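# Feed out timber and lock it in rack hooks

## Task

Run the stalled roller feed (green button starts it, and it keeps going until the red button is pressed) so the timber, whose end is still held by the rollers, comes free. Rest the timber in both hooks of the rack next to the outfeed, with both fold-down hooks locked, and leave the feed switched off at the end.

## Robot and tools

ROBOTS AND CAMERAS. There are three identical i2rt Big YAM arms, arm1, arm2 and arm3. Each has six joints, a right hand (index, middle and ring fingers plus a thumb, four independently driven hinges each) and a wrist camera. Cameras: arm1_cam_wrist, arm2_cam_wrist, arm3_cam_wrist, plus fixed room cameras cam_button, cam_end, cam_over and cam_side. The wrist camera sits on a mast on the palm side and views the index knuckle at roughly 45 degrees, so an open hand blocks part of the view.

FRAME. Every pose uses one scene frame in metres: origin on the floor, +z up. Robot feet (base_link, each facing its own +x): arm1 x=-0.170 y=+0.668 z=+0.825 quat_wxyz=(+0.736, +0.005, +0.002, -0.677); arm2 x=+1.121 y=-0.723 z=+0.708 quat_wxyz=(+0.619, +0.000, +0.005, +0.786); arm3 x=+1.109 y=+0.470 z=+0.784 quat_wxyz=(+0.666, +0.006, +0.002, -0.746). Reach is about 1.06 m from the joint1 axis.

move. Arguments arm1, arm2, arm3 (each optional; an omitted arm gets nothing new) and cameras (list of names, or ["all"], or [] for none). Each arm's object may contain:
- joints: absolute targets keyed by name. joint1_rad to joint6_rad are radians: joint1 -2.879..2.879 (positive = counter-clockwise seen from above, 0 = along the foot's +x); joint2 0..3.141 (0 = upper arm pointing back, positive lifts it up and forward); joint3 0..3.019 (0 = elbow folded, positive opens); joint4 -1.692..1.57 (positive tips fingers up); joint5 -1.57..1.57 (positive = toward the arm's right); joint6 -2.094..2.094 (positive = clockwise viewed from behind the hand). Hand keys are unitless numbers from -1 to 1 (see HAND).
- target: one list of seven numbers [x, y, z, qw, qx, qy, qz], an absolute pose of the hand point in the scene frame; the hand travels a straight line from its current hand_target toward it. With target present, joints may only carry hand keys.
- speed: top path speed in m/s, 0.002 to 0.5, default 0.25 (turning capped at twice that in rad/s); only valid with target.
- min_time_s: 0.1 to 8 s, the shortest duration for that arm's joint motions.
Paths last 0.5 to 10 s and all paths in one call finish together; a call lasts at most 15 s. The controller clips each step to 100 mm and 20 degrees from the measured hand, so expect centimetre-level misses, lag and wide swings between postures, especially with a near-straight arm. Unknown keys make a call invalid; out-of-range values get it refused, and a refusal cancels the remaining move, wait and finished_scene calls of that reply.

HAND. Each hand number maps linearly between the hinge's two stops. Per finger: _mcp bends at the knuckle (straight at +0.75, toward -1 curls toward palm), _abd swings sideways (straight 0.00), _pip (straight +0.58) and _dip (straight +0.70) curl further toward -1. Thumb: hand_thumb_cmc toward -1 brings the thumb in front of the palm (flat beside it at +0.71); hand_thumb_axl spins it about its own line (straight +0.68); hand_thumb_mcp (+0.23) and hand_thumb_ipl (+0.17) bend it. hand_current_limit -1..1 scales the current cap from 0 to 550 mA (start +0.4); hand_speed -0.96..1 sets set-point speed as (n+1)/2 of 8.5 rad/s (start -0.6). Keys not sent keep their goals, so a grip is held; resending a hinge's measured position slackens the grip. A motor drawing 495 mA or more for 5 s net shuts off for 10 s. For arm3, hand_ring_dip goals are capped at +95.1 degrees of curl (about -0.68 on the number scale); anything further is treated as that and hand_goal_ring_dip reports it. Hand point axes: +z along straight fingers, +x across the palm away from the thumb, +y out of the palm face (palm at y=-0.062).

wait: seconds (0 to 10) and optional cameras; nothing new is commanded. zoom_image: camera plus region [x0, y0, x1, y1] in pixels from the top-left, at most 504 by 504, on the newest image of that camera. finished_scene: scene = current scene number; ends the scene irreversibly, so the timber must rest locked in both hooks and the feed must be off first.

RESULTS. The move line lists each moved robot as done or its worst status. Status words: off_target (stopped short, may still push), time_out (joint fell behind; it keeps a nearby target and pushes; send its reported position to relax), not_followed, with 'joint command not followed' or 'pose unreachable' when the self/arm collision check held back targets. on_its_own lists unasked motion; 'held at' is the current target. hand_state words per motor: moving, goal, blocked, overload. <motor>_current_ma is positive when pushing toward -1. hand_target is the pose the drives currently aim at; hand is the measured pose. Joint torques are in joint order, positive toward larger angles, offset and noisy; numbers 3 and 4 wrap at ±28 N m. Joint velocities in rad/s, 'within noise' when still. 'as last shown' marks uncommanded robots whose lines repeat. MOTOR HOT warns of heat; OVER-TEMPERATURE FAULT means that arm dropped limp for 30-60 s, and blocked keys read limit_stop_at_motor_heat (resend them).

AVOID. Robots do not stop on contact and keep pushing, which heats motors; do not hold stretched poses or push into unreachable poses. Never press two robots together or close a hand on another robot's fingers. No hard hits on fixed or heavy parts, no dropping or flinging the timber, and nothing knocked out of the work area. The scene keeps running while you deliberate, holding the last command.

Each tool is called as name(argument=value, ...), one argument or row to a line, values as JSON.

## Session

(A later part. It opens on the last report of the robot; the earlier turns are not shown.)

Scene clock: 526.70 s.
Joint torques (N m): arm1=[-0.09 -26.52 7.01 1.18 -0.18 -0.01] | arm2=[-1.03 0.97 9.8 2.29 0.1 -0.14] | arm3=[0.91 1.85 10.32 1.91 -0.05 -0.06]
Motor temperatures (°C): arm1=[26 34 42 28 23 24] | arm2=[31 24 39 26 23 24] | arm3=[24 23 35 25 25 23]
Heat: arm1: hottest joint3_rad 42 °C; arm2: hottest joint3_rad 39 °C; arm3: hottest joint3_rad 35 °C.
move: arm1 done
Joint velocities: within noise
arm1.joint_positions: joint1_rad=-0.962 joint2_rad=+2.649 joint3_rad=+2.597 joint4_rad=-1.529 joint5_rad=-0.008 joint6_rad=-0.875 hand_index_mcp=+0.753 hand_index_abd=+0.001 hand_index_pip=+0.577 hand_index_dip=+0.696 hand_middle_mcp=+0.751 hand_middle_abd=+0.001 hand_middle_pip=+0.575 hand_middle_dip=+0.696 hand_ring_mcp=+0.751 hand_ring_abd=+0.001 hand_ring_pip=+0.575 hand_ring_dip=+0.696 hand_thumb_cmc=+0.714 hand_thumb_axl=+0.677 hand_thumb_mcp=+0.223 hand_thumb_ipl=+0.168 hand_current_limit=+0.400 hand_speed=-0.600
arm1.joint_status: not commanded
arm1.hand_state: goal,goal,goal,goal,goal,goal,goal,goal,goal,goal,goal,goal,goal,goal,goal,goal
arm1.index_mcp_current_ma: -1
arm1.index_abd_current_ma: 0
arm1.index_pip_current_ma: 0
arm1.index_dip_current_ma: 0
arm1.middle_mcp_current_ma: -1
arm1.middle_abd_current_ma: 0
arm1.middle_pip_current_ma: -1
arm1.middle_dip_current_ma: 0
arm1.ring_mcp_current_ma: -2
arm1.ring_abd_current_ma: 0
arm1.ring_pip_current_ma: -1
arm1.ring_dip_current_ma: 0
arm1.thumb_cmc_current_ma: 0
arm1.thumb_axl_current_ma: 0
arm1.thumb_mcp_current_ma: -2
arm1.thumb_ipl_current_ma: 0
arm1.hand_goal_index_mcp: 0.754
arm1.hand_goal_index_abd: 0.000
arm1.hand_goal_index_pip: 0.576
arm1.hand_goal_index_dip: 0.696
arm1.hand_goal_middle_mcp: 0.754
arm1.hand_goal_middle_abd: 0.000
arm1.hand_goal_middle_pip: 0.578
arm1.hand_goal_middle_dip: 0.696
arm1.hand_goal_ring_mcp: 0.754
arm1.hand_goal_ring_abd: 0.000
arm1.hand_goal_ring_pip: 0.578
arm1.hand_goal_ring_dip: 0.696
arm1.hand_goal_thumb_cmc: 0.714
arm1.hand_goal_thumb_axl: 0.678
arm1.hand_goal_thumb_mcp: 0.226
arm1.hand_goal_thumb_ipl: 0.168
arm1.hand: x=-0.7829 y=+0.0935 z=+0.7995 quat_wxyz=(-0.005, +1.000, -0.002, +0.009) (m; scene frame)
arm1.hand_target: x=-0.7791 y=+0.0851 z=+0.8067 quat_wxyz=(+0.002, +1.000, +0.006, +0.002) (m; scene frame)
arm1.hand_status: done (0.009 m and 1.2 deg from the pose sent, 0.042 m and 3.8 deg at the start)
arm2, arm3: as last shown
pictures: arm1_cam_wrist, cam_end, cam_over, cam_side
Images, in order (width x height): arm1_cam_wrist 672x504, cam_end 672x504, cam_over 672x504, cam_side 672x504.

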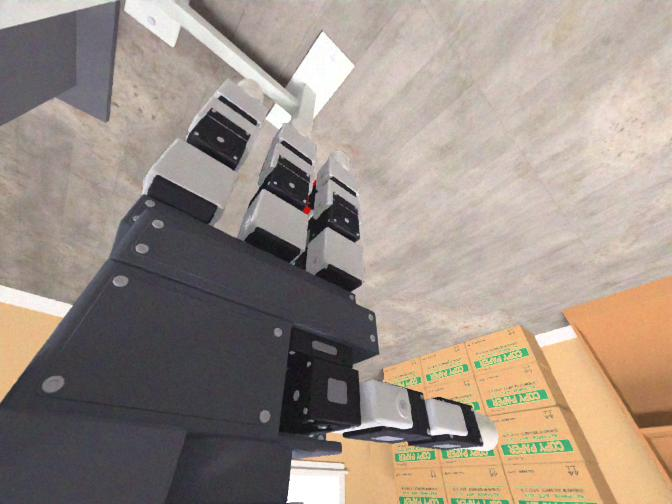

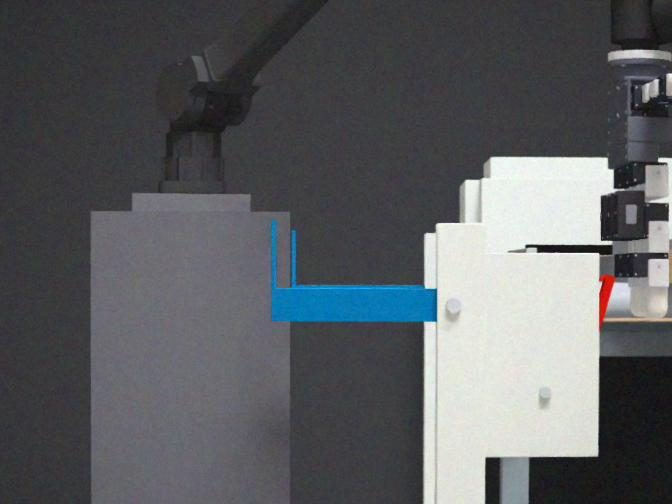

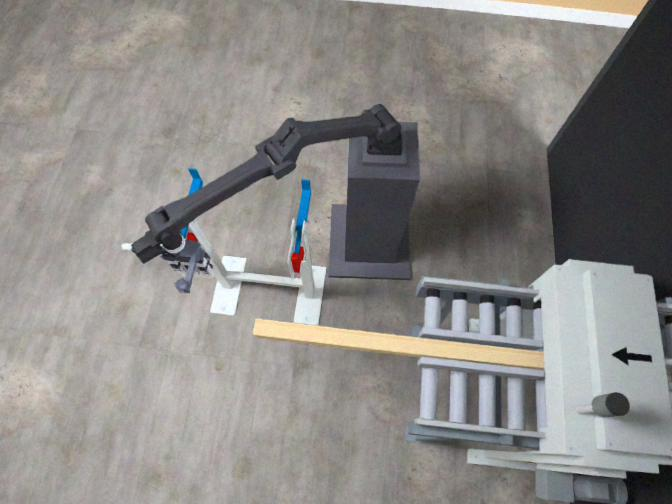

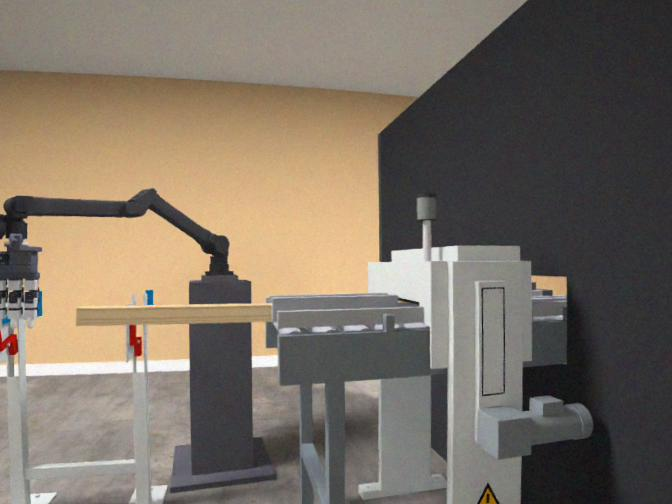

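move(
  arm1={"target": [-0.778, 0.135, 0.806, 0, 1, 0, 0], "speed": 0.06},
  cameras=["arm1_cam_wrist", "cam_over", "cam_end"],
)

zoom_image(
  camera="arm1_cam_wrist",
  region=[240, 110, 370, 250],
)

zoom_image(
  camera="cam_end",
  region=[540, 120, 672, 340],
)

Scene clock: 561.83 s.
Joint torques (N m): arm1=[-2.08 -26.93 6.78 1.1 0.06 -0.05] | arm2=[-0.5 2.26 9.77 2.22 0.1 -0.19] | arm3=[0.85 1.9 10.33 1.88 -0.05 -0.07]
Motor temperatures (°C): arm1=[26 31 38 28 23 24] | arm2=[31 24 39 26 22 24] | arm3=[24 23 35 25 25 23]
Heat: arm1: hottest joint3_rad 38 °C; arm2: hottest joint3_rad 39 °C; arm3: hottest joint3_rad 35 °C.
move: arm1 off_target
Joint velocities: within noise
arm1.joint_positions: joint1_rad=-1.000 joint2_rad=+2.491 joint3_rad=+2.277 joint4_rad=-1.376 joint5_rad=-0.003 joint6_rad=-0.896 hand_index_mcp=+0.753 hand_index_abd=+0.001 hand_index_pip=+0.577 hand_index_dip=+0.696 hand_middle_mcp=+0.751 hand_middle_abd=+0.001 hand_middle_pip=+0.575 hand_middle_dip=+0.696 hand_ring_mcp=+0.751 hand_ring_abd=+0.001 hand_ring_pip=+0.575 hand_ring_dip=+0.696 hand_thumb_cmc=+0.714 hand_thumb_axl=+0.677 hand_thumb_mcp=+0.223 hand_thumb_ipl=+0.168 hand_current_limit=+0.400 hand_speed=-0.600
arm1.joint_status: not commanded
arm1.hand_state: goal,goal,goal,goal,goal,goal,goal,goal,goal,goal,goal,goal,goal,goal,goal,goal
arm1.index_mcp_current_ma: -1
arm1.index_abd_current_ma: 0
arm1.index_pip_current_ma: 0
arm1.index_dip_current_ma: 0
arm1.middle_mcp_current_ma: -1
arm1.middle_abd_current_ma: 0
arm1.middle_pip_current_ma: -1
arm1.middle_dip_current_ma: 0
arm1.ring_mcp_current_ma: -2
arm1.ring_abd_current_ma: 0
arm1.ring_pip_current_ma: -1
arm1.ring_dip_current_ma: 0
arm1.thumb_cmc_current_ma: 0
arm1.thumb_axl_current_ma: 0
arm1.thumb_mcp_current_ma: -2
arm1.thumb_ipl_current_ma: 0
arm1.hand_goal_index_mcp: 0.754
arm1.hand_goal_index_abd: 0.000
arm1.hand_goal_index_pip: 0.576
arm1.hand_goal_index_dip: 0.696
arm1.hand_goal_middle_mcp: 0.754
arm1.hand_goal_middle_abd: 0.000
arm1.hand_goal_middle_pip: 0.578
arm1.hand_goal_middle_dip: 0.696
arm1.hand_goal_ring_mcp: 0.754
arm1.hand_goal_ring_abd: 0.000
arm1.hand_goal_ring_pip: 0.578
arm1.hand_goal_ring_dip: 0.696
arm1.hand_goal_thumb_cmc: 0.714
arm1.hand_goal_thumb_axl: 0.678
arm1.hand_goal_thumb_mcp: 0.226
arm1.hand_goal_thumb_ipl: 0.168
arm1.hand: x=-0.7767 y=+0.1379 z=+0.7943 quat_wxyz=(-0.009, +1.000, -0.011, +0.010) (m; scene frame)
arm1.hand_target: x=-0.7822 y=+0.1398 z=+0.8062 quat_wxyz=(-0.002, +1.000, -0.007, -0.001) (m; scene frame)
arm1.hand_status: off_target (0.012 m and 2.0 deg from the pose sent, 0.042 m and 1.2 deg at the start)
arm2, arm3: as last shown
pictures: arm1_cam_wrist, cam_end, cam_over
Images, in order (width x height): arm1_cam_wrist 672x504, cam_end 672x504, cam_over 672x504.

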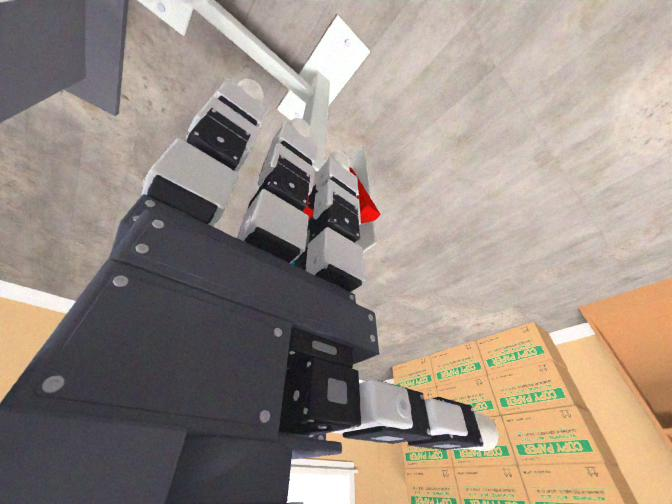

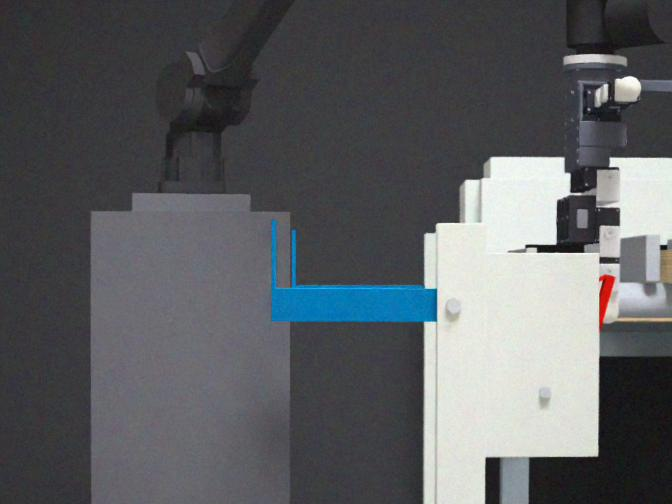

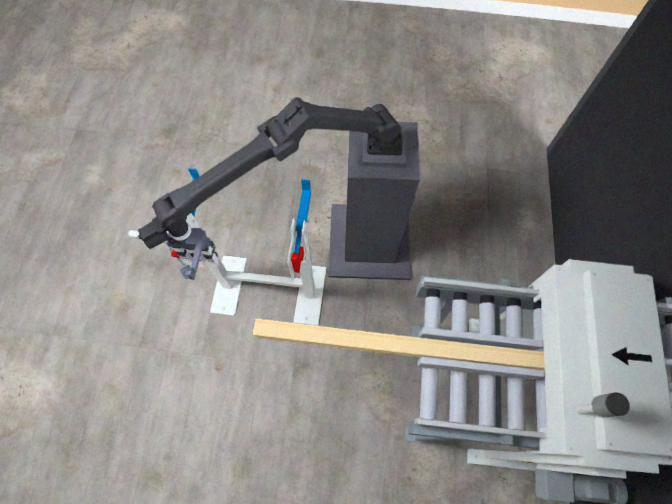

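Scaled by 3.600 from the camera's 672x504 image, which has a finer 960x720 frame.

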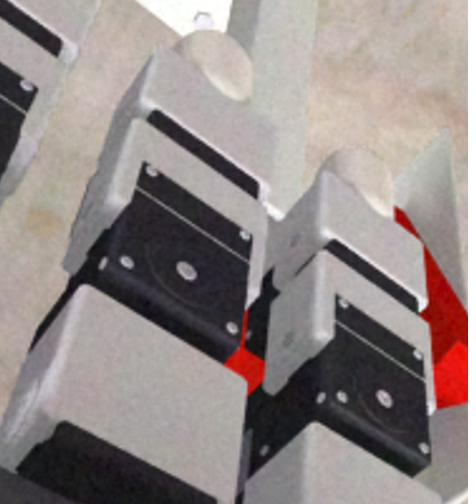

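Scaled by 2.291 from the camera's 672x504 image, which has a finer 960x720 frame.

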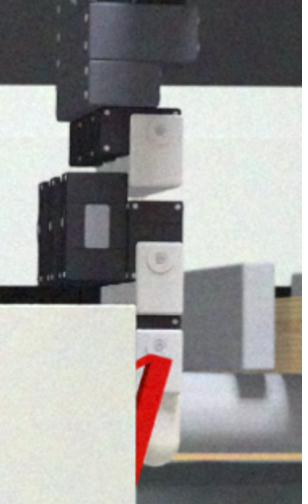

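zoom_image(
  camera="arm1_cam_wrist",
  region=[280, 120, 420, 270],
)

zoom_image(
  camera="cam_over",
  region=[120, 190, 240, 300],
)

Scaled by 3.360 from the camera's 672x504 image, which has a finer 960x720 frame.

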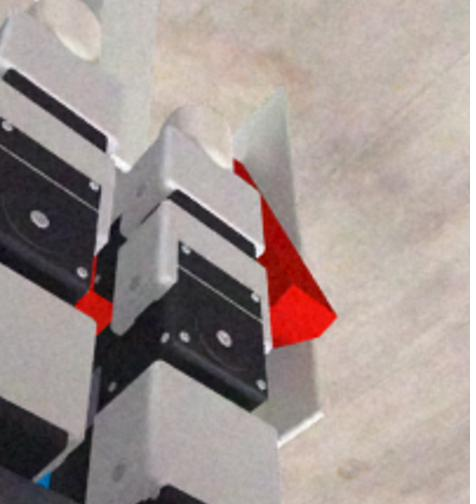

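Scaled by 4.200 from the camera's 672x504 image, which has a finer 960x720 frame.

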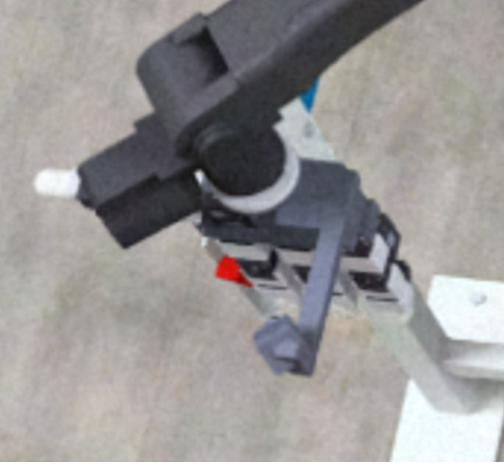

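move(
  arm1={"target": [-0.780, 0.085, 0.811, 0, 1, 0, 0], "speed": 0.1},
  cameras=[],
)

move(
  arm1={"target": [-0.818, 0.085, 0.811, 0, 1, 0, 0], "speed": 0.1},
  cameras=["arm1_cam_wrist", "cam_over", "cam_end"],
)

zoom_image(
  camera="arm1_cam_wrist",
  region=[260, 110, 400, 260],
)

zoom_image(
  camera="cam_over",
  region=[120, 190, 240, 300],
)

Scene clock: 578.60 s.
Joint torques (N m): arm1=[-1.38 -21.42 11.22 -0.09 -0.05 0.17] | arm2=[-0.38 1.26 9.81 2.24 0.09 -0.21] | arm3=[0.85 1.73 10.3 1.89 -0.05 -0.08]
Motor temperatures (°C): arm1=[26 33 37 28 23 24] | arm2=[31 24 39 26 22 24] | arm3=[24 23 35 25 25 23]
Heat: arm1: hottest joint3_rad 37 °C; arm2: hottest joint3_rad 39 °C; arm3: hottest joint3_rad 35 °C.
move: arm1 off_target
Joint velocities: within noise
arm1.joint_positions: joint1_rad=-0.948 joint2_rad=+2.585 joint3_rad=+2.532 joint4_rad=-1.497 joint5_rad=-0.011 joint6_rad=-0.889 hand_index_mcp=+0.753 hand_index_abd=+0.001 hand_index_pip=+0.577 hand_index_dip=+0.696 hand_middle_mcp=+0.751 hand_middle_abd=+0.001 hand_middle_pip=+0.575 hand_middle_dip=+0.696 hand_ring_mcp=+0.751 hand_ring_abd=+0.001 hand_ring_pip=+0.575 hand_ring_dip=+0.696 hand_thumb_cmc=+0.714 hand_thumb_axl=+0.677 hand_thumb_mcp=+0.223 hand_thumb_ipl=+0.168 hand_current_limit=+0.400 hand_speed=-0.600
arm1.joint_status: not commanded
arm1.hand_state: goal,goal,goal,goal,goal,goal,goal,goal,goal,goal,goal,goal,goal,goal,goal,goal
arm1.index_mcp_current_ma: -1
arm1.index_abd_current_ma: 0
arm1.index_pip_current_ma: 0
arm1.index_dip_current_ma: 0
arm1.middle_mcp_current_ma: -1
arm1.middle_abd_current_ma: 0
arm1.middle_pip_current_ma: -1
arm1.middle_dip_current_ma: 0
arm1.ring_mcp_current_ma: -2
arm1.ring_abd_current_ma: 0
arm1.ring_pip_current_ma: -1
arm1.ring_dip_current_ma: 0
arm1.thumb_cmc_current_ma: 0
arm1.thumb_axl_current_ma: 0
arm1.thumb_mcp_current_ma: -2
arm1.thumb_ipl_current_ma: 0
arm1.hand_goal_index_mcp: 0.754
arm1.hand_goal_index_abd: 0.000
arm1.hand_goal_index_pip: 0.576
arm1.hand_goal_index_dip: 0.696
arm1.hand_goal_middle_mcp: 0.754
arm1.hand_goal_middle_abd: 0.000
arm1.hand_goal_middle_pip: 0.578
arm1.hand_goal_middle_dip: 0.696
arm1.hand_goal_ring_mcp: 0.754
arm1.hand_goal_ring_abd: 0.000
arm1.hand_goal_ring_pip: 0.578
arm1.hand_goal_ring_dip: 0.696
arm1.hand_goal_thumb_cmc: 0.714
arm1.hand_goal_thumb_axl: 0.678
arm1.hand_goal_thumb_mcp: 0.226
arm1.hand_goal_thumb_ipl: 0.168
arm1.hand: x=-0.7731 y=+0.0845 z=+0.8252 quat_wxyz=(+0.006, +1.000, +0.012, -0.003) (m; scene frame)
arm1.hand_target: x=-0.7745 y=+0.0804 z=+0.8112 quat_wxyz=(+0.003, +1.000, +0.007, +0.001) (m; scene frame)
arm1.hand_status: off_target (0.016 m and 1.6 deg from the pose sent, 0.056 m and 2.0 deg at the start)
arm2, arm3: as last shown
pictures: none
No camera images: "cameras" was empty.

Scene clock: 580.07 s.
Joint torques (N m): arm1=[-2.26 -23.24 11.19 0.17 0.13 0.05] | arm2=[0.09 1.38 9.63 2.19 0.05 -0.18] | arm3=[1.03 1.9 10.28 1.88 -0.05 -0.07]
Motor temperatures (°C): arm1=[26 33 37 28 23 24] | arm2=[31 24 39 26 22 24] | arm3=[24 23 35 25 25 23]
Heat: arm1: hottest joint3_rad 37 °C; arm2: hottest joint3_rad 39 °C; arm3: hottest joint3_rad 35 °C.
move: arm1 off_target
Joint velocities: within noise
arm1.joint_positions: joint1_rad=-0.979 joint2_rad=+2.764 joint3_rad=+2.874 joint4_rad=-1.606 joint5_rad=-0.006 joint6_rad=-0.889 hand_index_mcp=+0.753 hand_index_abd=+0.001 hand_index_pip=+0.577 hand_index_dip=+0.696 hand_middle_mcp=+0.751 hand_middle_abd=+0.001 hand_middle_pip=+0.575 hand_middle_dip=+0.696 hand_ring_mcp=+0.751 hand_ring_abd=+0.001 hand_ring_pip=+0.575 hand_ring_dip=+0.696 hand_thumb_cmc=+0.714 hand_thumb_axl=+0.677 hand_thumb_mcp=+0.223 hand_thumb_ipl=+0.168 hand_current_limit=+0.400 hand_speed=-0.600
arm1.joint_status: not commanded
arm1.hand_state: goal,goal,goal,goal,goal,goal,goal,goal,goal,goal,goal,goal,goal,goal,goal,goal
arm1.index_mcp_current_ma: -1
arm1.index_abd_current_ma: 0
arm1.index_pip_current_ma: 0
arm1.index_dip_current_ma: 0
arm1.middle_mcp_current_ma: -1
arm1.middle_abd_current_ma: 0
arm1.middle_pip_current_ma: -1
arm1.middle_dip_current_ma: 0
arm1.ring_mcp_current_ma: -2
arm1.ring_abd_current_ma: 0
arm1.ring_pip_current_ma: -1
arm1.ring_dip_current_ma: 0
arm1.thumb_cmc_current_ma: 0
arm1.thumb_axl_current_ma: 0
arm1.thumb_mcp_current_ma: -2
arm1.thumb_ipl_current_ma: 0
arm1.hand_goal_index_mcp: 0.754
arm1.hand_goal_index_abd: 0.000
arm1.hand_goal_index_pip: 0.576
arm1.hand_goal_index_dip: 0.696
arm1.hand_goal_middle_mcp: 0.754
arm1.hand_goal_middle_abd: 0.000
arm1.hand_goal_middle_pip: 0.578
arm1.hand_goal_middle_dip: 0.696
arm1.hand_goal_ring_mcp: 0.754
arm1.hand_goal_ring_abd: 0.000
arm1.hand_goal_ring_pip: 0.578
arm1.hand_goal_ring_dip: 0.696
arm1.hand_goal_thumb_cmc: 0.714
arm1.hand_goal_thumb_axl: 0.678
arm1.hand_goal_thumb_mcp: 0.226
arm1.hand_goal_thumb_ipl: 0.168
arm1.hand: x=-0.8154 y=+0.0845 z=+0.8252 quat_wxyz=(+0.021, +0.999, -0.003, -0.025) (m; scene frame)
arm1.hand_target: x=-0.8201 y=+0.0893 z=+0.8100 quat_wxyz=(+0.017, +1.000, -0.008, -0.023) (m; scene frame)
arm1.hand_status: off_target (0.014 m and 3.8 deg from the pose sent, 0.047 m and 1.6 deg at the start; a joint's target at an end of its range on 23 of 44 steps)
arm2, arm3: as last shown
pictures: arm1_cam_wrist, cam_end, cam_over
Images, in order (width x height): arm1_cam_wrist 672x504, cam_end 672x504, cam_over 672x504.

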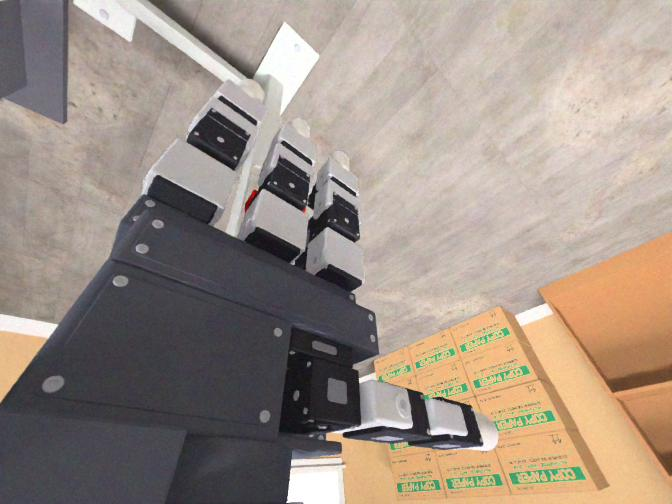

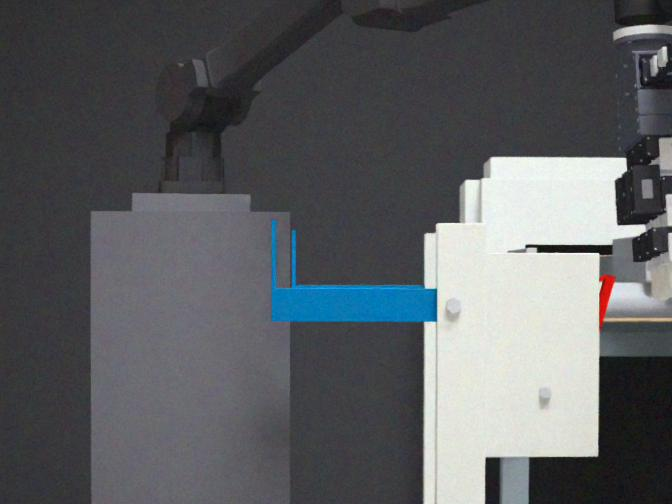

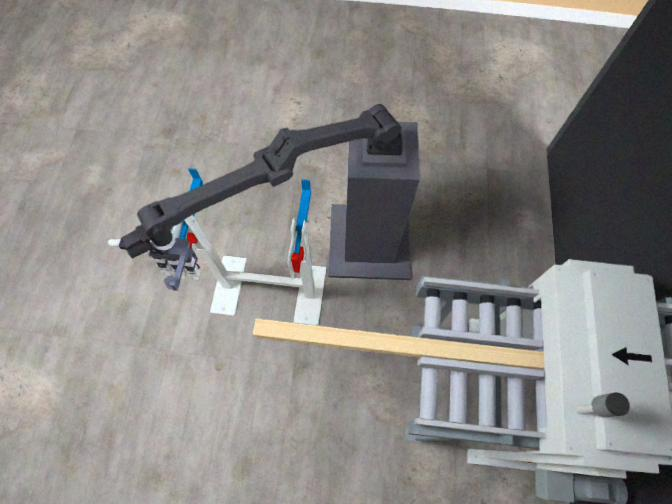

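Scaled by 3.360 from the camera's 672x504 image, which has a finer 960x720 frame.

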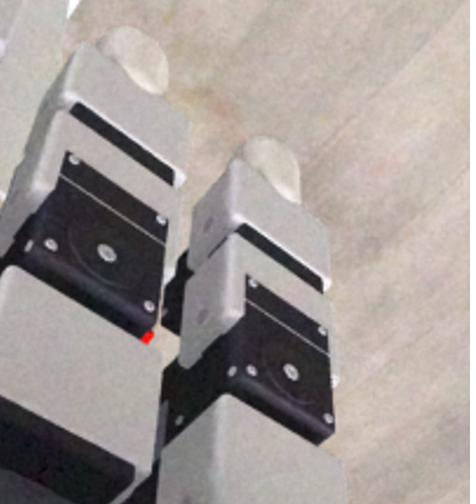

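Scaled by 4.200 from the camera's 672x504 image, which has a finer 960x720 frame.

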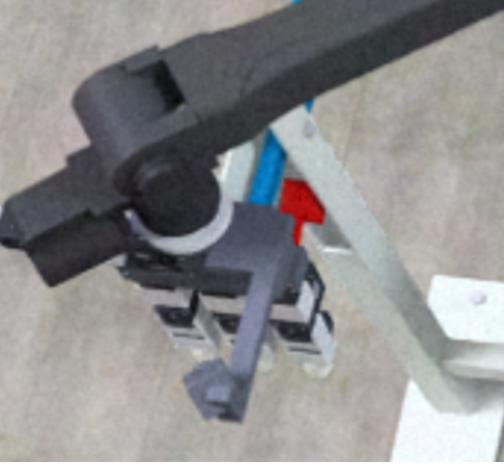

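move(
  arm1={"target": [-0.803, 0.10, 0.800, 0, 1, 0, 0], "speed": 0.1},
  cameras=[],
)

move(
  arm1={"target": [-0.803, 0.14, 0.800, 0, 1, 0, 0], "speed": 0.06},
  cameras=["arm1_cam_wrist", "cam_over", "cam_end"],
)

zoom_image(
  camera="arm1_cam_wrist",
  region=[260, 110, 400, 260],
)

zoom_image(
  camera="cam_over",
  region=[120, 190, 240, 300],
)

zoom_image(
  camera="cam_end",
  region=[540, 120, 672, 340],
)

Scene clock: 591.07 s.
Joint torques (N m): arm1=[-1.61 -27.22 6.98 1.16 0.06 -0.03] | arm2=[-0.38 1.73 9.78 2.37 0.04 -0.16] | arm3=[1.03 1.79 10.32 1.87 -0.06 -0.06]
Motor temperatures (°C): arm1=[26 34 36 28 23 24] | arm2=[31 24 39 26 22 24] | arm3=[24 23 35 25 25 23]
Heat: arm1: hottest joint3_rad 36 °C; arm2: hottest joint3_rad 39 °C; arm3: hottest joint3_rad 35 °C.
move: arm1 off_target
Joint velocities: within noise
arm1.joint_positions: joint1_rad=-0.974 joint2_rad=+2.721 joint3_rad=+2.719 joint4_rad=-1.583 joint5_rad=-0.008 joint6_rad=-0.889 hand_index_mcp=+0.752 hand_index_abd=+0.001 hand_index_pip=+0.577 hand_index_dip=+0.696 hand_middle_mcp=+0.751 hand_middle_abd=+0.001 hand_middle_pip=+0.575 hand_middle_dip=+0.696 hand_ring_mcp=+0.751 hand_ring_abd=+0.001 hand_ring_pip=+0.575 hand_ring_dip=+0.696 hand_thumb_cmc=+0.714 hand_thumb_axl=+0.677 hand_thumb_mcp=+0.223 hand_thumb_ipl=+0.168 hand_current_limit=+0.400 hand_speed=-0.600
arm1.joint_status: not commanded
arm1.hand_state: goal,goal,goal,goal,goal,goal,goal,goal,goal,goal,goal,goal,goal,goal,goal,goal
arm1.index_mcp_current_ma: -1
arm1.index_abd_current_ma: 0
arm1.index_pip_current_ma: 0
arm1.index_dip_current_ma: 0
arm1.middle_mcp_current_ma: -1
arm1.middle_abd_current_ma: 0
arm1.middle_pip_current_ma: -1
arm1.middle_dip_current_ma: 0
arm1.ring_mcp_current_ma: -2
arm1.ring_abd_current_ma: 0
arm1.ring_pip_current_ma: -1
arm1.ring_dip_current_ma: 0
arm1.thumb_cmc_current_ma: 0
arm1.thumb_axl_current_ma: 0
arm1.thumb_mcp_current_ma: -2
arm1.thumb_ipl_current_ma: 0
arm1.hand_goal_index_mcp: 0.754
arm1.hand_goal_index_abd: 0.000
arm1.hand_goal_index_pip: 0.576
arm1.hand_goal_index_dip: 0.696
arm1.hand_goal_middle_mcp: 0.754
arm1.hand_goal_middle_abd: 0.000
arm1.hand_goal_middle_pip: 0.578
arm1.hand_goal_middle_dip: 0.696
arm1.hand_goal_ring_mcp: 0.754
arm1.hand_goal_ring_abd: 0.000
arm1.hand_goal_ring_pip: 0.578
arm1.hand_goal_ring_dip: 0.696
arm1.hand_goal_thumb_cmc: 0.714
arm1.hand_goal_thumb_axl: 0.678
arm1.hand_goal_thumb_mcp: 0.226
arm1.hand_goal_thumb_ipl: 0.168
arm1.hand: x=-0.7945 y=+0.0962 z=+0.7919 quat_wxyz=(-0.006, +1.000, -0.001, +0.010) (m; scene frame)
arm1.hand_target: x=-0.7999 y=+0.0972 z=+0.8005 quat_wxyz=(+0.000, +1.000, +0.002, +0.001) (m; scene frame)
arm1.hand_status: off_target (0.012 m and 1.3 deg from the pose sent, 0.032 m and 3.8 deg at the start)
arm2, arm3: as last shown
pictures: none
No camera images: "cameras" was empty.

Scene clock: 592.67 s.
Joint torques (N m): arm1=[-2.73 -26.93 6.63 0.96 0.05 -0.09] | arm2=[-1.32 2.26 9.78 2.28 0.12 -0.22] | arm3=[1.14 1.85 10.3 1.89 -0.04 -0.06]
Motor temperatures (°C): arm1=[26 35 36 28 23 24] | arm2=[31 24 39 26 22 24] | arm3=[24 23 35 25 25 23]
Heat: arm1: hottest joint3_rad 36 °C; arm2: hottest joint3_rad 39 °C; arm3: hottest joint3_rad 35 °C.
move: arm1 off_target
Joint velocities: within noise
arm1.joint_positions: joint1_rad=-1.016 joint2_rad=+2.571 joint3_rad=+2.414 joint4_rad=-1.432 joint5_rad=-0.011 joint6_rad=-0.930 hand_index_mcp=+0.751 hand_index_abd=-0.003 hand_index_pip=+0.576 hand_index_dip=+0.696 hand_middle_mcp=+0.751 hand_middle_abd=+0.001 hand_middle_pip=+0.575 hand_middle_dip=+0.696 hand_ring_mcp=+0.751 hand_ring_abd=+0.001 hand_ring_pip=+0.575 hand_ring_dip=+0.696 hand_thumb_cmc=+0.714 hand_thumb_axl=+0.677 hand_thumb_mcp=+0.223 hand_thumb_ipl=+0.168 hand_current_limit=+0.400 hand_speed=-0.600
arm1.joint_status: not commanded
arm1.hand_state: goal,goal,goal,goal,goal,goal,goal,goal,goal,goal,goal,goal,goal,goal,goal,goal
arm1.index_mcp_current_ma: -2
arm1.index_abd_current_ma: -1
arm1.index_pip_current_ma: 0
arm1.index_dip_current_ma: 0
arm1.middle_mcp_current_ma: -1
arm1.middle_abd_current_ma: 0
arm1.middle_pip_current_ma: -1
arm1.middle_dip_current_ma: 0
arm1.ring_mcp_current_ma: -1
arm1.ring_abd_current_ma: 0
arm1.ring_pip_current_ma: -1
arm1.ring_dip_current_ma: 0
arm1.thumb_cmc_current_ma: 0
arm1.thumb_axl_current_ma: 0
arm1.thumb_mcp_current_ma: -2
arm1.thumb_ipl_current_ma: 0
arm1.hand_goal_index_mcp: 0.754
arm1.hand_goal_index_abd: 0.000
arm1.hand_goal_index_pip: 0.576
arm1.hand_goal_index_dip: 0.696
arm1.hand_goal_middle_mcp: 0.754
arm1.hand_goal_middle_abd: 0.000
arm1.hand_goal_middle_pip: 0.578
arm1.hand_goal_middle_dip: 0.696
arm1.hand_goal_ring_mcp: 0.754
arm1.hand_goal_ring_abd: 0.000
arm1.hand_goal_ring_pip: 0.578
arm1.hand_goal_ring_dip: 0.696
arm1.hand_goal_thumb_cmc: 0.714
arm1.hand_goal_thumb_axl: 0.678
arm1.hand_goal_thumb_mcp: 0.226
arm1.hand_goal_thumb_ipl: 0.168
arm1.hand: x=-0.7946 y=+0.1354 z=+0.7882 quat_wxyz=(-0.006, +1.000, -0.001, +0.013) (m; scene frame)
arm1.hand_target: x=-0.8031 y=+0.1402 z=+0.8007 quat_wxyz=(+0.001, +1.000, -0.001, +0.001) (m; scene frame)
arm1.hand_status: off_target (0.015 m and 1.6 deg from the pose sent, 0.045 m and 1.3 deg at the start)
arm2, arm3: as last shown
pictures: arm1_cam_wrist, cam_end, cam_over
Images, in order (width x height): arm1_cam_wrist 672x504, cam_end 672x504, cam_over 672x504.

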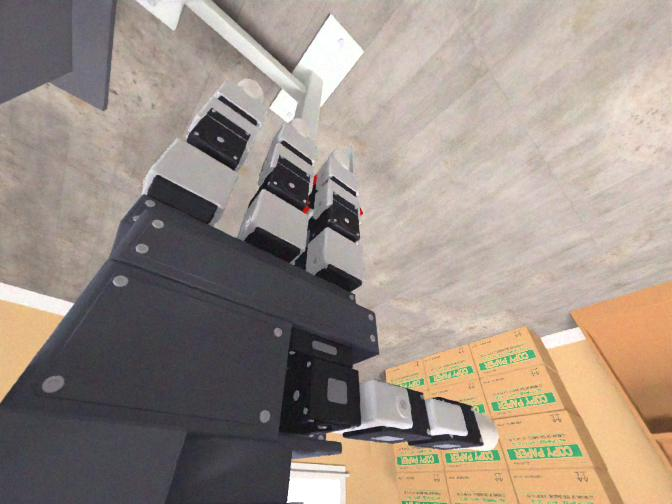

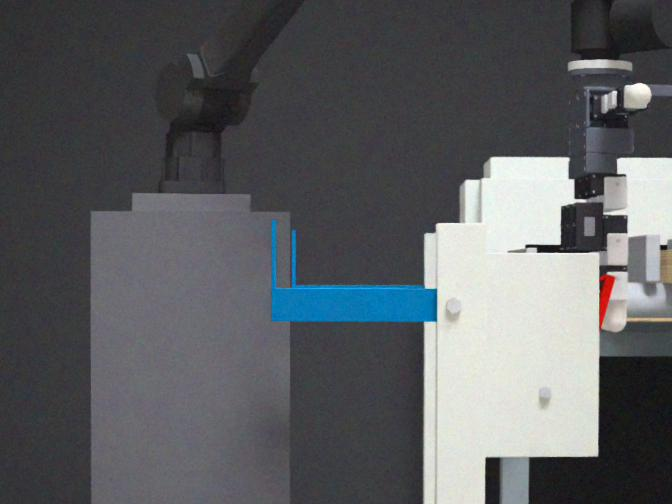

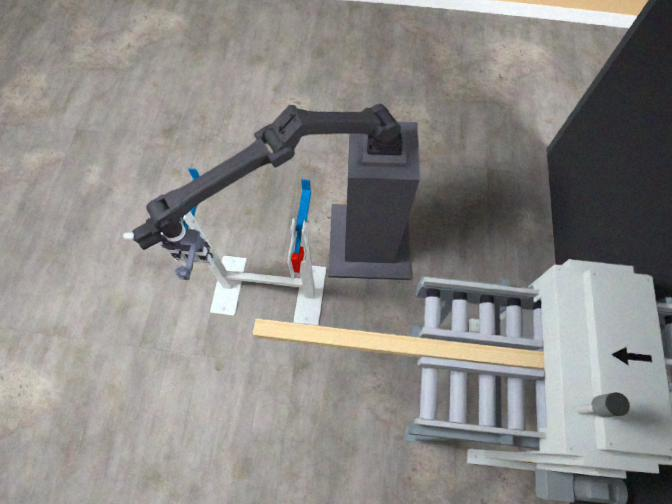

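Scaled by 3.360 from the camera's 672x504 image, which has a finer 960x720 frame.

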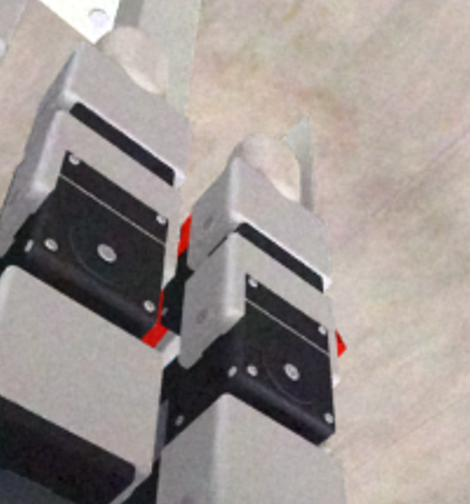

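Scaled by 4.200 from the camera's 672x504 image, which has a finer 960x720 frame.

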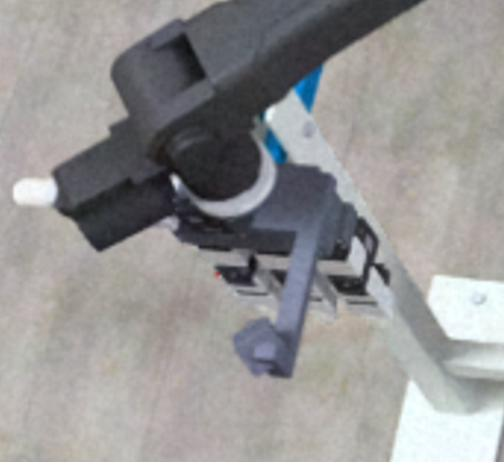

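Scaled by 2.291 from the camera's 672x504 image, which has a finer 960x720 frame.

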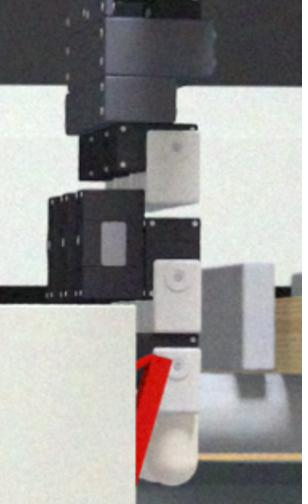

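move(
  arm1={"target": [-0.803, 0.085, 0.805, 0, 1, 0, 0], "speed": 0.1, "joints": {"hand_index_abd": 0.2}},
  cameras=["arm1_cam_wrist", "cam_over", "cam_end"],
)

zoom_image(
  camera="arm1_cam_wrist",
  region=[260, 110, 400, 260],
)

zoom_image(
  camera="cam_over",
  region=[120, 190, 240, 300],
)

Scene clock: 610.20 s.
Joint torques (N m): arm1=[-0.62 -22.59 11.25 -0.23 0.11 0.16] | arm2=[-0.91 1.03 9.57 2.25 0.11 -0.15] | arm3=[0.91 1.85 10.33 1.94 -0.05 -0.07]
Motor temperatures (°C): arm1=[26 37 36 28 23 24] | arm2=[31 24 40 25 22 24] | arm3=[24 23 35 25 25 23]
Heat: arm1: hottest joint2_rad 37 °C; arm2: hottest joint3_rad 40 °C; arm3: hottest joint3_rad 35 °C.
move: arm1 off_target
Joint velocities: within noise
arm1.joint_positions: joint1_rad=-0.976 joint2_rad=+2.757 joint3_rad=+2.857 joint4_rad=-1.638 joint5_rad=-0.008 joint6_rad=-0.898 hand_index_mcp=+0.755 hand_index_abd=+0.195 hand_index_pip=+0.576 hand_index_dip=+0.696 hand_middle_mcp=+0.752 hand_middle_abd=+0.001 hand_middle_pip=+0.575 hand_middle_dip=+0.696 hand_ring_mcp=+0.751 hand_ring_abd=+0.001 hand_ring_pip=+0.575 hand_ring_dip=+0.696 hand_thumb_cmc=+0.714 hand_thumb_axl=+0.677 hand_thumb_mcp=+0.223 hand_thumb_ipl=+0.168 hand_current_limit=+0.400 hand_speed=-0.600
arm1.joint_status: all done
arm1.hand_state: goal,goal,goal,goal,goal,goal,goal,goal,goal,goal,goal,goal,goal,goal,goal,goal
arm1.index_mcp_current_ma: 0
arm1.index_abd_current_ma: -3
arm1.index_pip_current_ma: 0
arm1.index_dip_current_ma: 0
arm1.middle_mcp_current_ma: -1
arm1.middle_abd_current_ma: 0
arm1.middle_pip_current_ma: -1
arm1.middle_dip_current_ma: 0
arm1.ring_mcp_current_ma: -1
arm1.ring_abd_current_ma: 0
arm1.ring_pip_current_ma: -1
arm1.ring_dip_current_ma: 0
arm1.thumb_cmc_current_ma: 0
arm1.thumb_axl_current_ma: 0
arm1.thumb_mcp_current_ma: -2
arm1.thumb_ipl_current_ma: 0
arm1.hand_goal_index_mcp: 0.754
arm1.hand_goal_index_abd: 0.200
arm1.hand_goal_index_pip: 0.576
arm1.hand_goal_index_dip: 0.696
arm1.hand_goal_middle_mcp: 0.754
arm1.hand_goal_middle_abd: 0.000
arm1.hand_goal_middle_pip: 0.578
arm1.hand_goal_middle_dip: 0.696
arm1.hand_goal_ring_mcp: 0.754
arm1.hand_goal_ring_abd: 0.000
arm1.hand_goal_ring_pip: 0.578
arm1.hand_goal_ring_dip: 0.696
arm1.hand_goal_thumb_cmc: 0.714
arm1.hand_goal_thumb_axl: 0.678
arm1.hand_goal_thumb_mcp: 0.226
arm1.hand_goal_thumb_ipl: 0.168
arm1.hand: x=-0.8047 y=+0.0886 z=+0.8213 quat_wxyz=(+0.009, +1.000, +0.003, -0.009) (m; scene frame)
arm1.hand_target: x=-0.8014 y=+0.0843 z=+0.8043 quat_wxyz=(+0.004, +1.000, +0.000, -0.005) (m; scene frame)
arm1.hand_status: off_target (0.017 m and 1.5 deg from the pose sent, 0.054 m and 1.6 deg at the start)
arm2.joint_positions: joint1_rad=-0.461 joint2_rad=+0.614 joint3_rad=+1.416 joint4_rad=-1.209 joint5_rad=-0.010 joint6_rad=+1.165 hand_index_mcp=+0.754 hand_index_abd=+0.001 hand_index_pip=+0.577 hand_index_dip=+0.696 hand_middle_mcp=+0.754 hand_middle_abd=+0.001 hand_middle_pip=+0.577 hand_middle_dip=+0.696 hand_ring_mcp=+0.754 hand_ring_abd=+0.001 hand_ring_pip=+0.577 hand_ring_dip=+0.696 hand_thumb_cmc=+0.714 hand_thumb_axl=+0.677 hand_thumb_mcp=+0.226 hand_thumb_ipl=+0.168 hand_current_limit=+0.400 hand_speed=-0.600
arm2.joint_status: not commanded
arm2.hand_state: goal,goal,goal,goal,goal,goal,goal,goal,goal,goal,goal,goal,goal,goal,goal,goal
arm2.index_mcp_current_ma: 1
arm2.index_abd_current_ma: 1
arm2.index_pip_current_ma: 1
arm2.index_dip_current_ma: 0
arm2.middle_mcp_current_ma: 1
arm2.middle_abd_current_ma: 1
arm2.middle_pip_current_ma: 1
arm2.middle_dip_current_ma: 0
arm2.ring_mcp_current_ma: 0
arm2.ring_abd_current_ma: 1
arm2.ring_pip_current_ma: 1
arm2.ring_dip_current_ma: 0
arm2.thumb_cmc_current_ma: 0
arm2.thumb_axl_current_ma: -1
arm2.thumb_mcp_current_ma: 0
arm2.thumb_ipl_current_ma: -1
arm2.hand_goal_index_mcp: 0.754
arm2.hand_goal_index_abd: 0.000
arm2.hand_goal_index_pip: 0.576
arm2.hand_goal_index_dip: 0.696
arm2.hand_goal_middle_mcp: 0.754
arm2.hand_goal_middle_abd: 0.000
arm2.hand_goal_middle_pip: 0.576
arm2.hand_goal_middle_dip: 0.696
arm2.hand_goal_ring_mcp: 0.754
arm2.hand_goal_ring_abd: 0.000
arm2.hand_goal_ring_pip: 0.576
arm2.hand_goal_ring_dip: 0.696
arm2.hand_goal_thumb_cmc: 0.714
arm2.hand_goal_thumb_axl: 0.678
arm2.hand_goal_thumb_mcp: 0.226
arm2.hand_goal_thumb_ipl: 0.168
arm2.hand: x=+1.2643 y=-0.4938 z=+1.2974 quat_wxyz=(-0.252, +0.535, +0.645, +0.484) (m; scene frame)
arm2.hand_target: x=+1.2635 y=-0.4977 z=+1.3095 quat_wxyz=(-0.257, +0.531, +0.639, +0.494) (m; scene frame)
arm2.hand_status: not commanded
arm3.joint_positions: joint1_rad=-0.134 joint2_rad=+0.629 joint3_rad=+1.370 joint4_rad=-1.370 joint5_rad=-0.062 joint6_rad=+1.107 hand_index_mcp=+0.754 hand_index_abd=+0.000 hand_index_pip=+0.577 hand_index_dip=+0.696 hand_middle_mcp=+0.754 hand_middle_abd=+0.000 hand_middle_pip=+0.577 hand_middle_dip=+0.696 hand_ring_mcp=+0.754 hand_ring_abd=+0.000 hand_ring_pip=+0.577 hand_ring_dip=+0.696 hand_thumb_cmc=+0.714 hand_thumb_axl=+0.677 hand_thumb_mcp=+0.226 hand_thumb_ipl=+0.168 hand_current_limit=+0.400 hand_speed=-0.600
arm3.joint_status: not commanded
arm3.hand_state: goal,goal,goal,goal,goal,goal,goal,goal,goal,goal,goal,goal,goal,goal,goal,goal
arm3.index_mcp_current_ma: 0
arm3.index_abd_current_ma: 0
arm3.index_pip_current_ma: 0
arm3.index_dip_current_ma: 0
arm3.middle_mcp_current_ma: 0
arm3.middle_abd_current_ma: 0
arm3.middle_pip_current_ma: 0
arm3.middle_dip_current_ma: 0
arm3.ring_mcp_current_ma: 0
arm3.ring_abd_current_ma: 0
arm3.ring_pip_current_ma: 0
arm3.ring_dip_current_ma: 0
arm3.thumb_cmc_current_ma: 0
arm3.thumb_axl_current_ma: 0
arm3.thumb_mcp_current_ma: 0
arm3.thumb_ipl_current_ma: 0
arm3.hand_goal_index_mcp: 0.754
arm3.hand_goal_index_abd: 0.000
arm3.hand_goal_index_pip: 0.576
arm3.hand_goal_index_dip: 0.696
arm3.hand_goal_middle_mcp: 0.754
arm3.hand_goal_middle_abd: 0.000
arm3.hand_goal_middle_pip: 0.576
arm3.hand_goal_middle_dip: 0.696
arm3.hand_goal_ring_mcp: 0.754
arm3.hand_goal_ring_abd: 0.000
arm3.hand_goal_ring_pip: 0.576
arm3.hand_goal_ring_dip: 0.696
arm3.hand_goal_thumb_cmc: 0.714
arm3.hand_goal_thumb_axl: 0.678
arm3.hand_goal_thumb_mcp: 0.226
arm3.hand_goal_thumb_ipl: 0.168
arm3.hand: x=+0.9699 y=+0.2382 z=+1.3123 quat_wxyz=(+0.395, +0.705, -0.549, +0.214) (m; scene frame)
arm3.hand_target: x=+0.9704 y=+0.2405 z=+1.3241 quat_wxyz=(+0.406, +0.700, -0.545, +0.218) (m; scene frame)
arm3.hand_status: not commanded
pictures: arm1_cam_wrist, cam_end, cam_over
Images, in order (width x height): arm1_cam_wrist 672x504, cam_end 672x504, cam_over 672x504.

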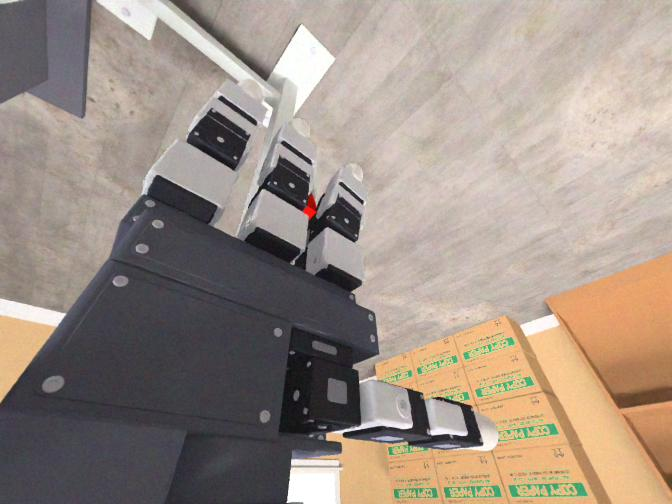

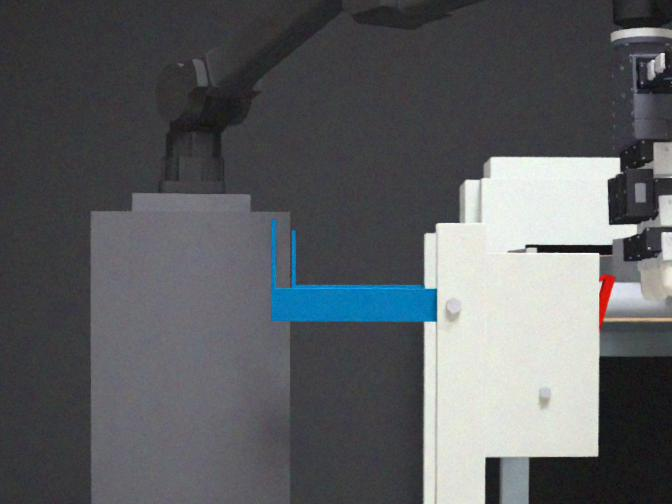

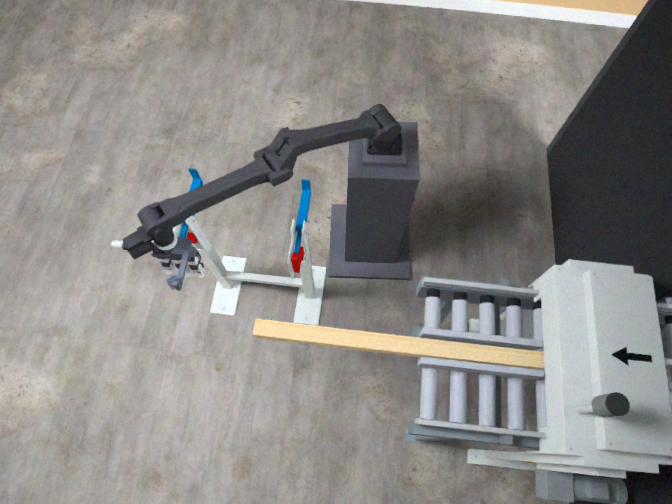

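Scaled by 3.360 from the camera's 672x504 image, which has a finer 960x720 frame.

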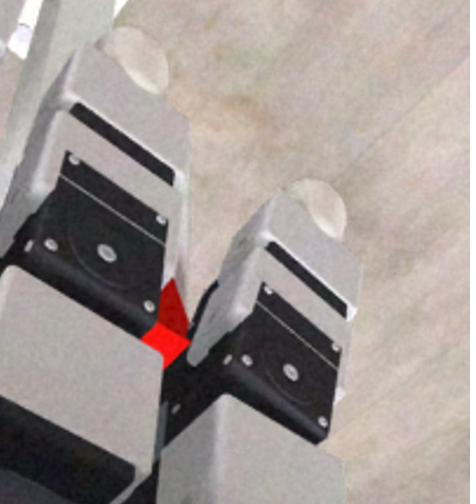

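Scaled by 4.200 from the camera's 672x504 image, which has a finer 960x720 frame.

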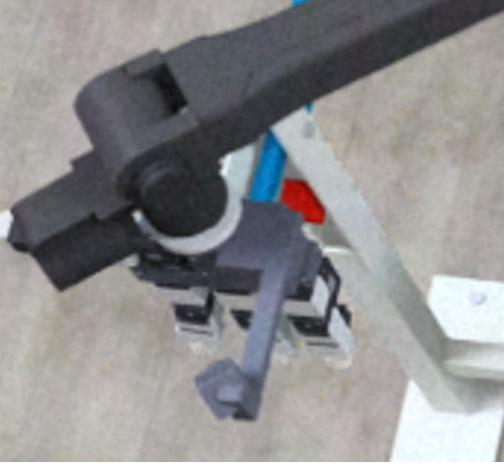

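move(
  arm1={"target": [-0.810, 0.12, 0.795, 0, 1, 0, 0], "speed": 0.06},
  cameras=["arm1_cam_wrist", "cam_over", "cam_end"],
)

zoom_image(
  camera="arm1_cam_wrist",
  region=[260, 110, 400, 260],
)

zoom_image(
  camera="cam_end",
  region=[540, 120, 672, 340],
)

Scene clock: 632.23 s.
Joint torques (N m): arm1=[-2.2 -26.99 6.9 0.95 0.09 -0.07] | arm2=[-0.21 1.49 9.74 2.48 0.07 -0.18] | arm3=[1.08 1.73 10.28 1.85 -0.05 -0.07]
Motor temperatures (°C): arm1=[26 34 38 28 22 24] | arm2=[31 24 40 25 22 23] | arm3=[24 23 35 25 25 23]
Heat: arm1: hottest joint3_rad 38 °C; arm2: hottest joint3_rad 40 °C; arm3: hottest joint3_rad 35 °C.
move: arm1 off_target
Joint velocities: within noise
arm1.joint_positions: joint1_rad=-0.999 joint2_rad=+2.666 joint3_rad=+2.598 joint4_rad=-1.515 joint5_rad=-0.008 joint6_rad=-0.915 hand_index_mcp=+0.749 hand_index_abd=+0.195 hand_index_pip=+0.572 hand_index_dip=+0.696 hand_middle_mcp=+0.752 hand_middle_abd=+0.001 hand_middle_pip=+0.575 hand_middle_dip=+0.696 hand_ring_mcp=+0.752 hand_ring_abd=+0.001 hand_ring_pip=+0.575 hand_ring_dip=+0.696 hand_thumb_cmc=+0.714 hand_thumb_axl=+0.677 hand_thumb_mcp=+0.223 hand_thumb_ipl=+0.168 hand_current_limit=+0.400 hand_speed=-0.600
arm1.joint_status: not commanded
arm1.hand_state: goal,goal,goal,goal,goal,goal,goal,goal,goal,goal,goal,goal,goal,goal,goal,goal
arm1.index_mcp_current_ma: -4
arm1.index_abd_current_ma: -3
arm1.index_pip_current_ma: -2
arm1.index_dip_current_ma: 0
arm1.middle_mcp_current_ma: -1
arm1.middle_abd_current_ma: 0
arm1.middle_pip_current_ma: -1
arm1.middle_dip_current_ma: 0
arm1.ring_mcp_current_ma: -1
arm1.ring_abd_current_ma: 0
arm1.ring_pip_current_ma: -1
arm1.ring_dip_current_ma: 0
arm1.thumb_cmc_current_ma: 0
arm1.thumb_axl_current_ma: 0
arm1.thumb_mcp_current_ma: -2
arm1.thumb_ipl_current_ma: 0
arm1.hand_goal_index_mcp: 0.754
arm1.hand_goal_index_abd: 0.200
arm1.hand_goal_index_pip: 0.576
arm1.hand_goal_index_dip: 0.696
arm1.hand_goal_middle_mcp: 0.754
arm1.hand_goal_middle_abd: 0.000
arm1.hand_goal_middle_pip: 0.578
arm1.hand_goal_middle_dip: 0.696
arm1.hand_goal_ring_mcp: 0.754
arm1.hand_goal_ring_abd: 0.000
arm1.hand_goal_ring_pip: 0.578
arm1.hand_goal_ring_dip: 0.696
arm1.hand_goal_thumb_cmc: 0.714
arm1.hand_goal_thumb_axl: 0.678
arm1.hand_goal_thumb_mcp: 0.226
arm1.hand_goal_thumb_ipl: 0.168
arm1.hand: x=-0.8012 y=+0.1149 z=+0.7875 quat_wxyz=(-0.005, +1.000, -0.001, +0.009) (m; scene frame)
arm1.hand_target: x=-0.8096 y=+0.1201 z=+0.7955 quat_wxyz=(+0.000, +1.000, +0.000, +0.000) (m; scene frame)
arm1.hand_status: off_target (0.013 m and 1.2 deg from the pose sent, 0.041 m and 1.5 deg at the start)
arm2, arm3: as last shown
pictures: arm1_cam_wrist, cam_end, cam_over
Images, in order (width x height): arm1_cam_wrist 672x504, cam_end 672x504, cam_over 672x504.

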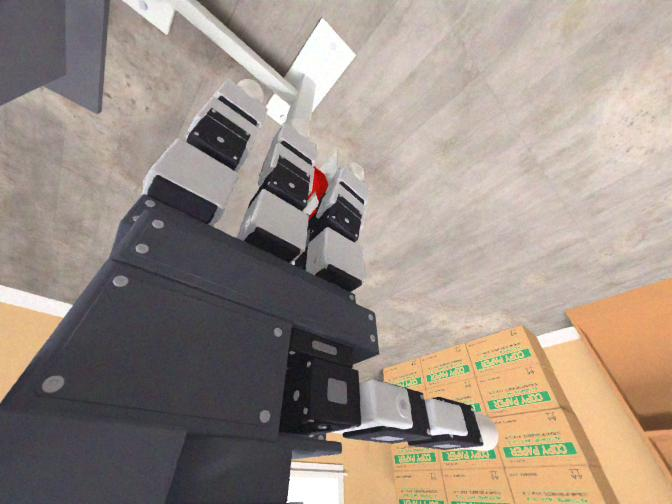

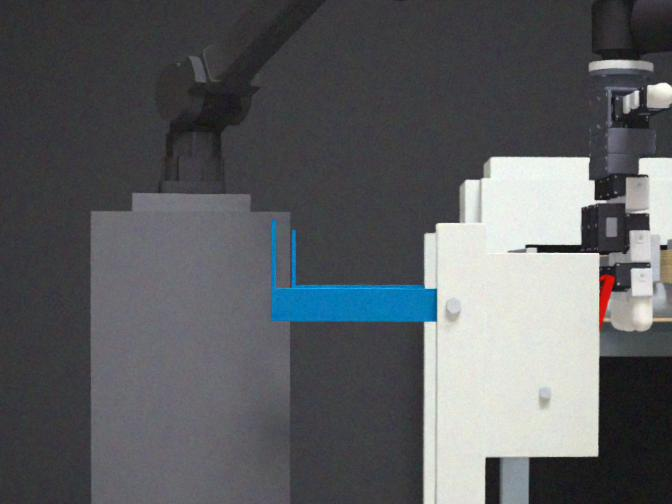

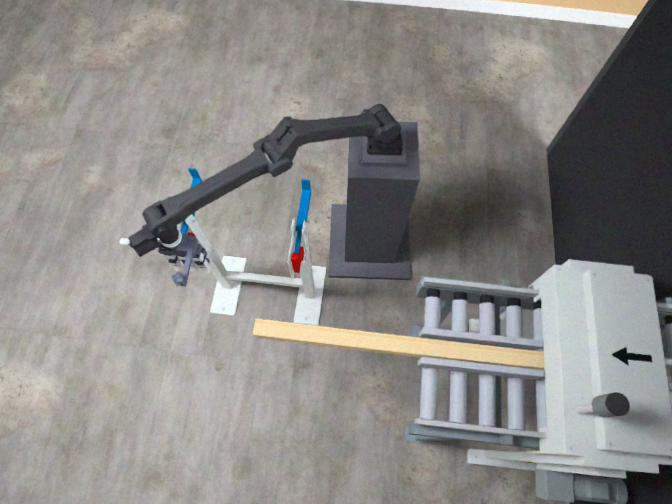

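Scaled by 3.360 from the camera's 672x504 image, which has a finer 960x720 frame.

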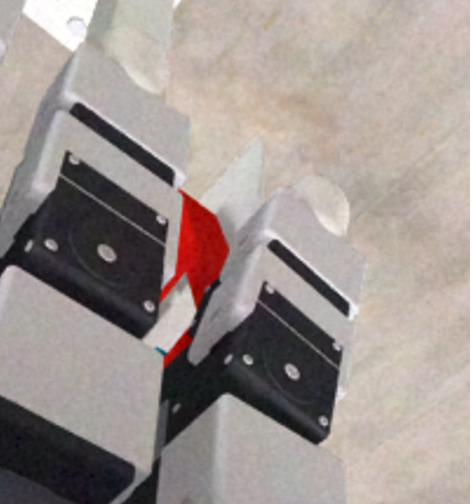

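Scaled by 2.291 from the camera's 672x504 image, which has a finer 960x720 frame.

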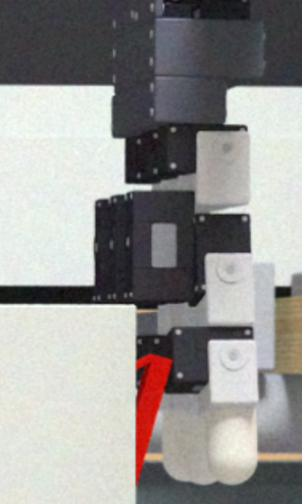

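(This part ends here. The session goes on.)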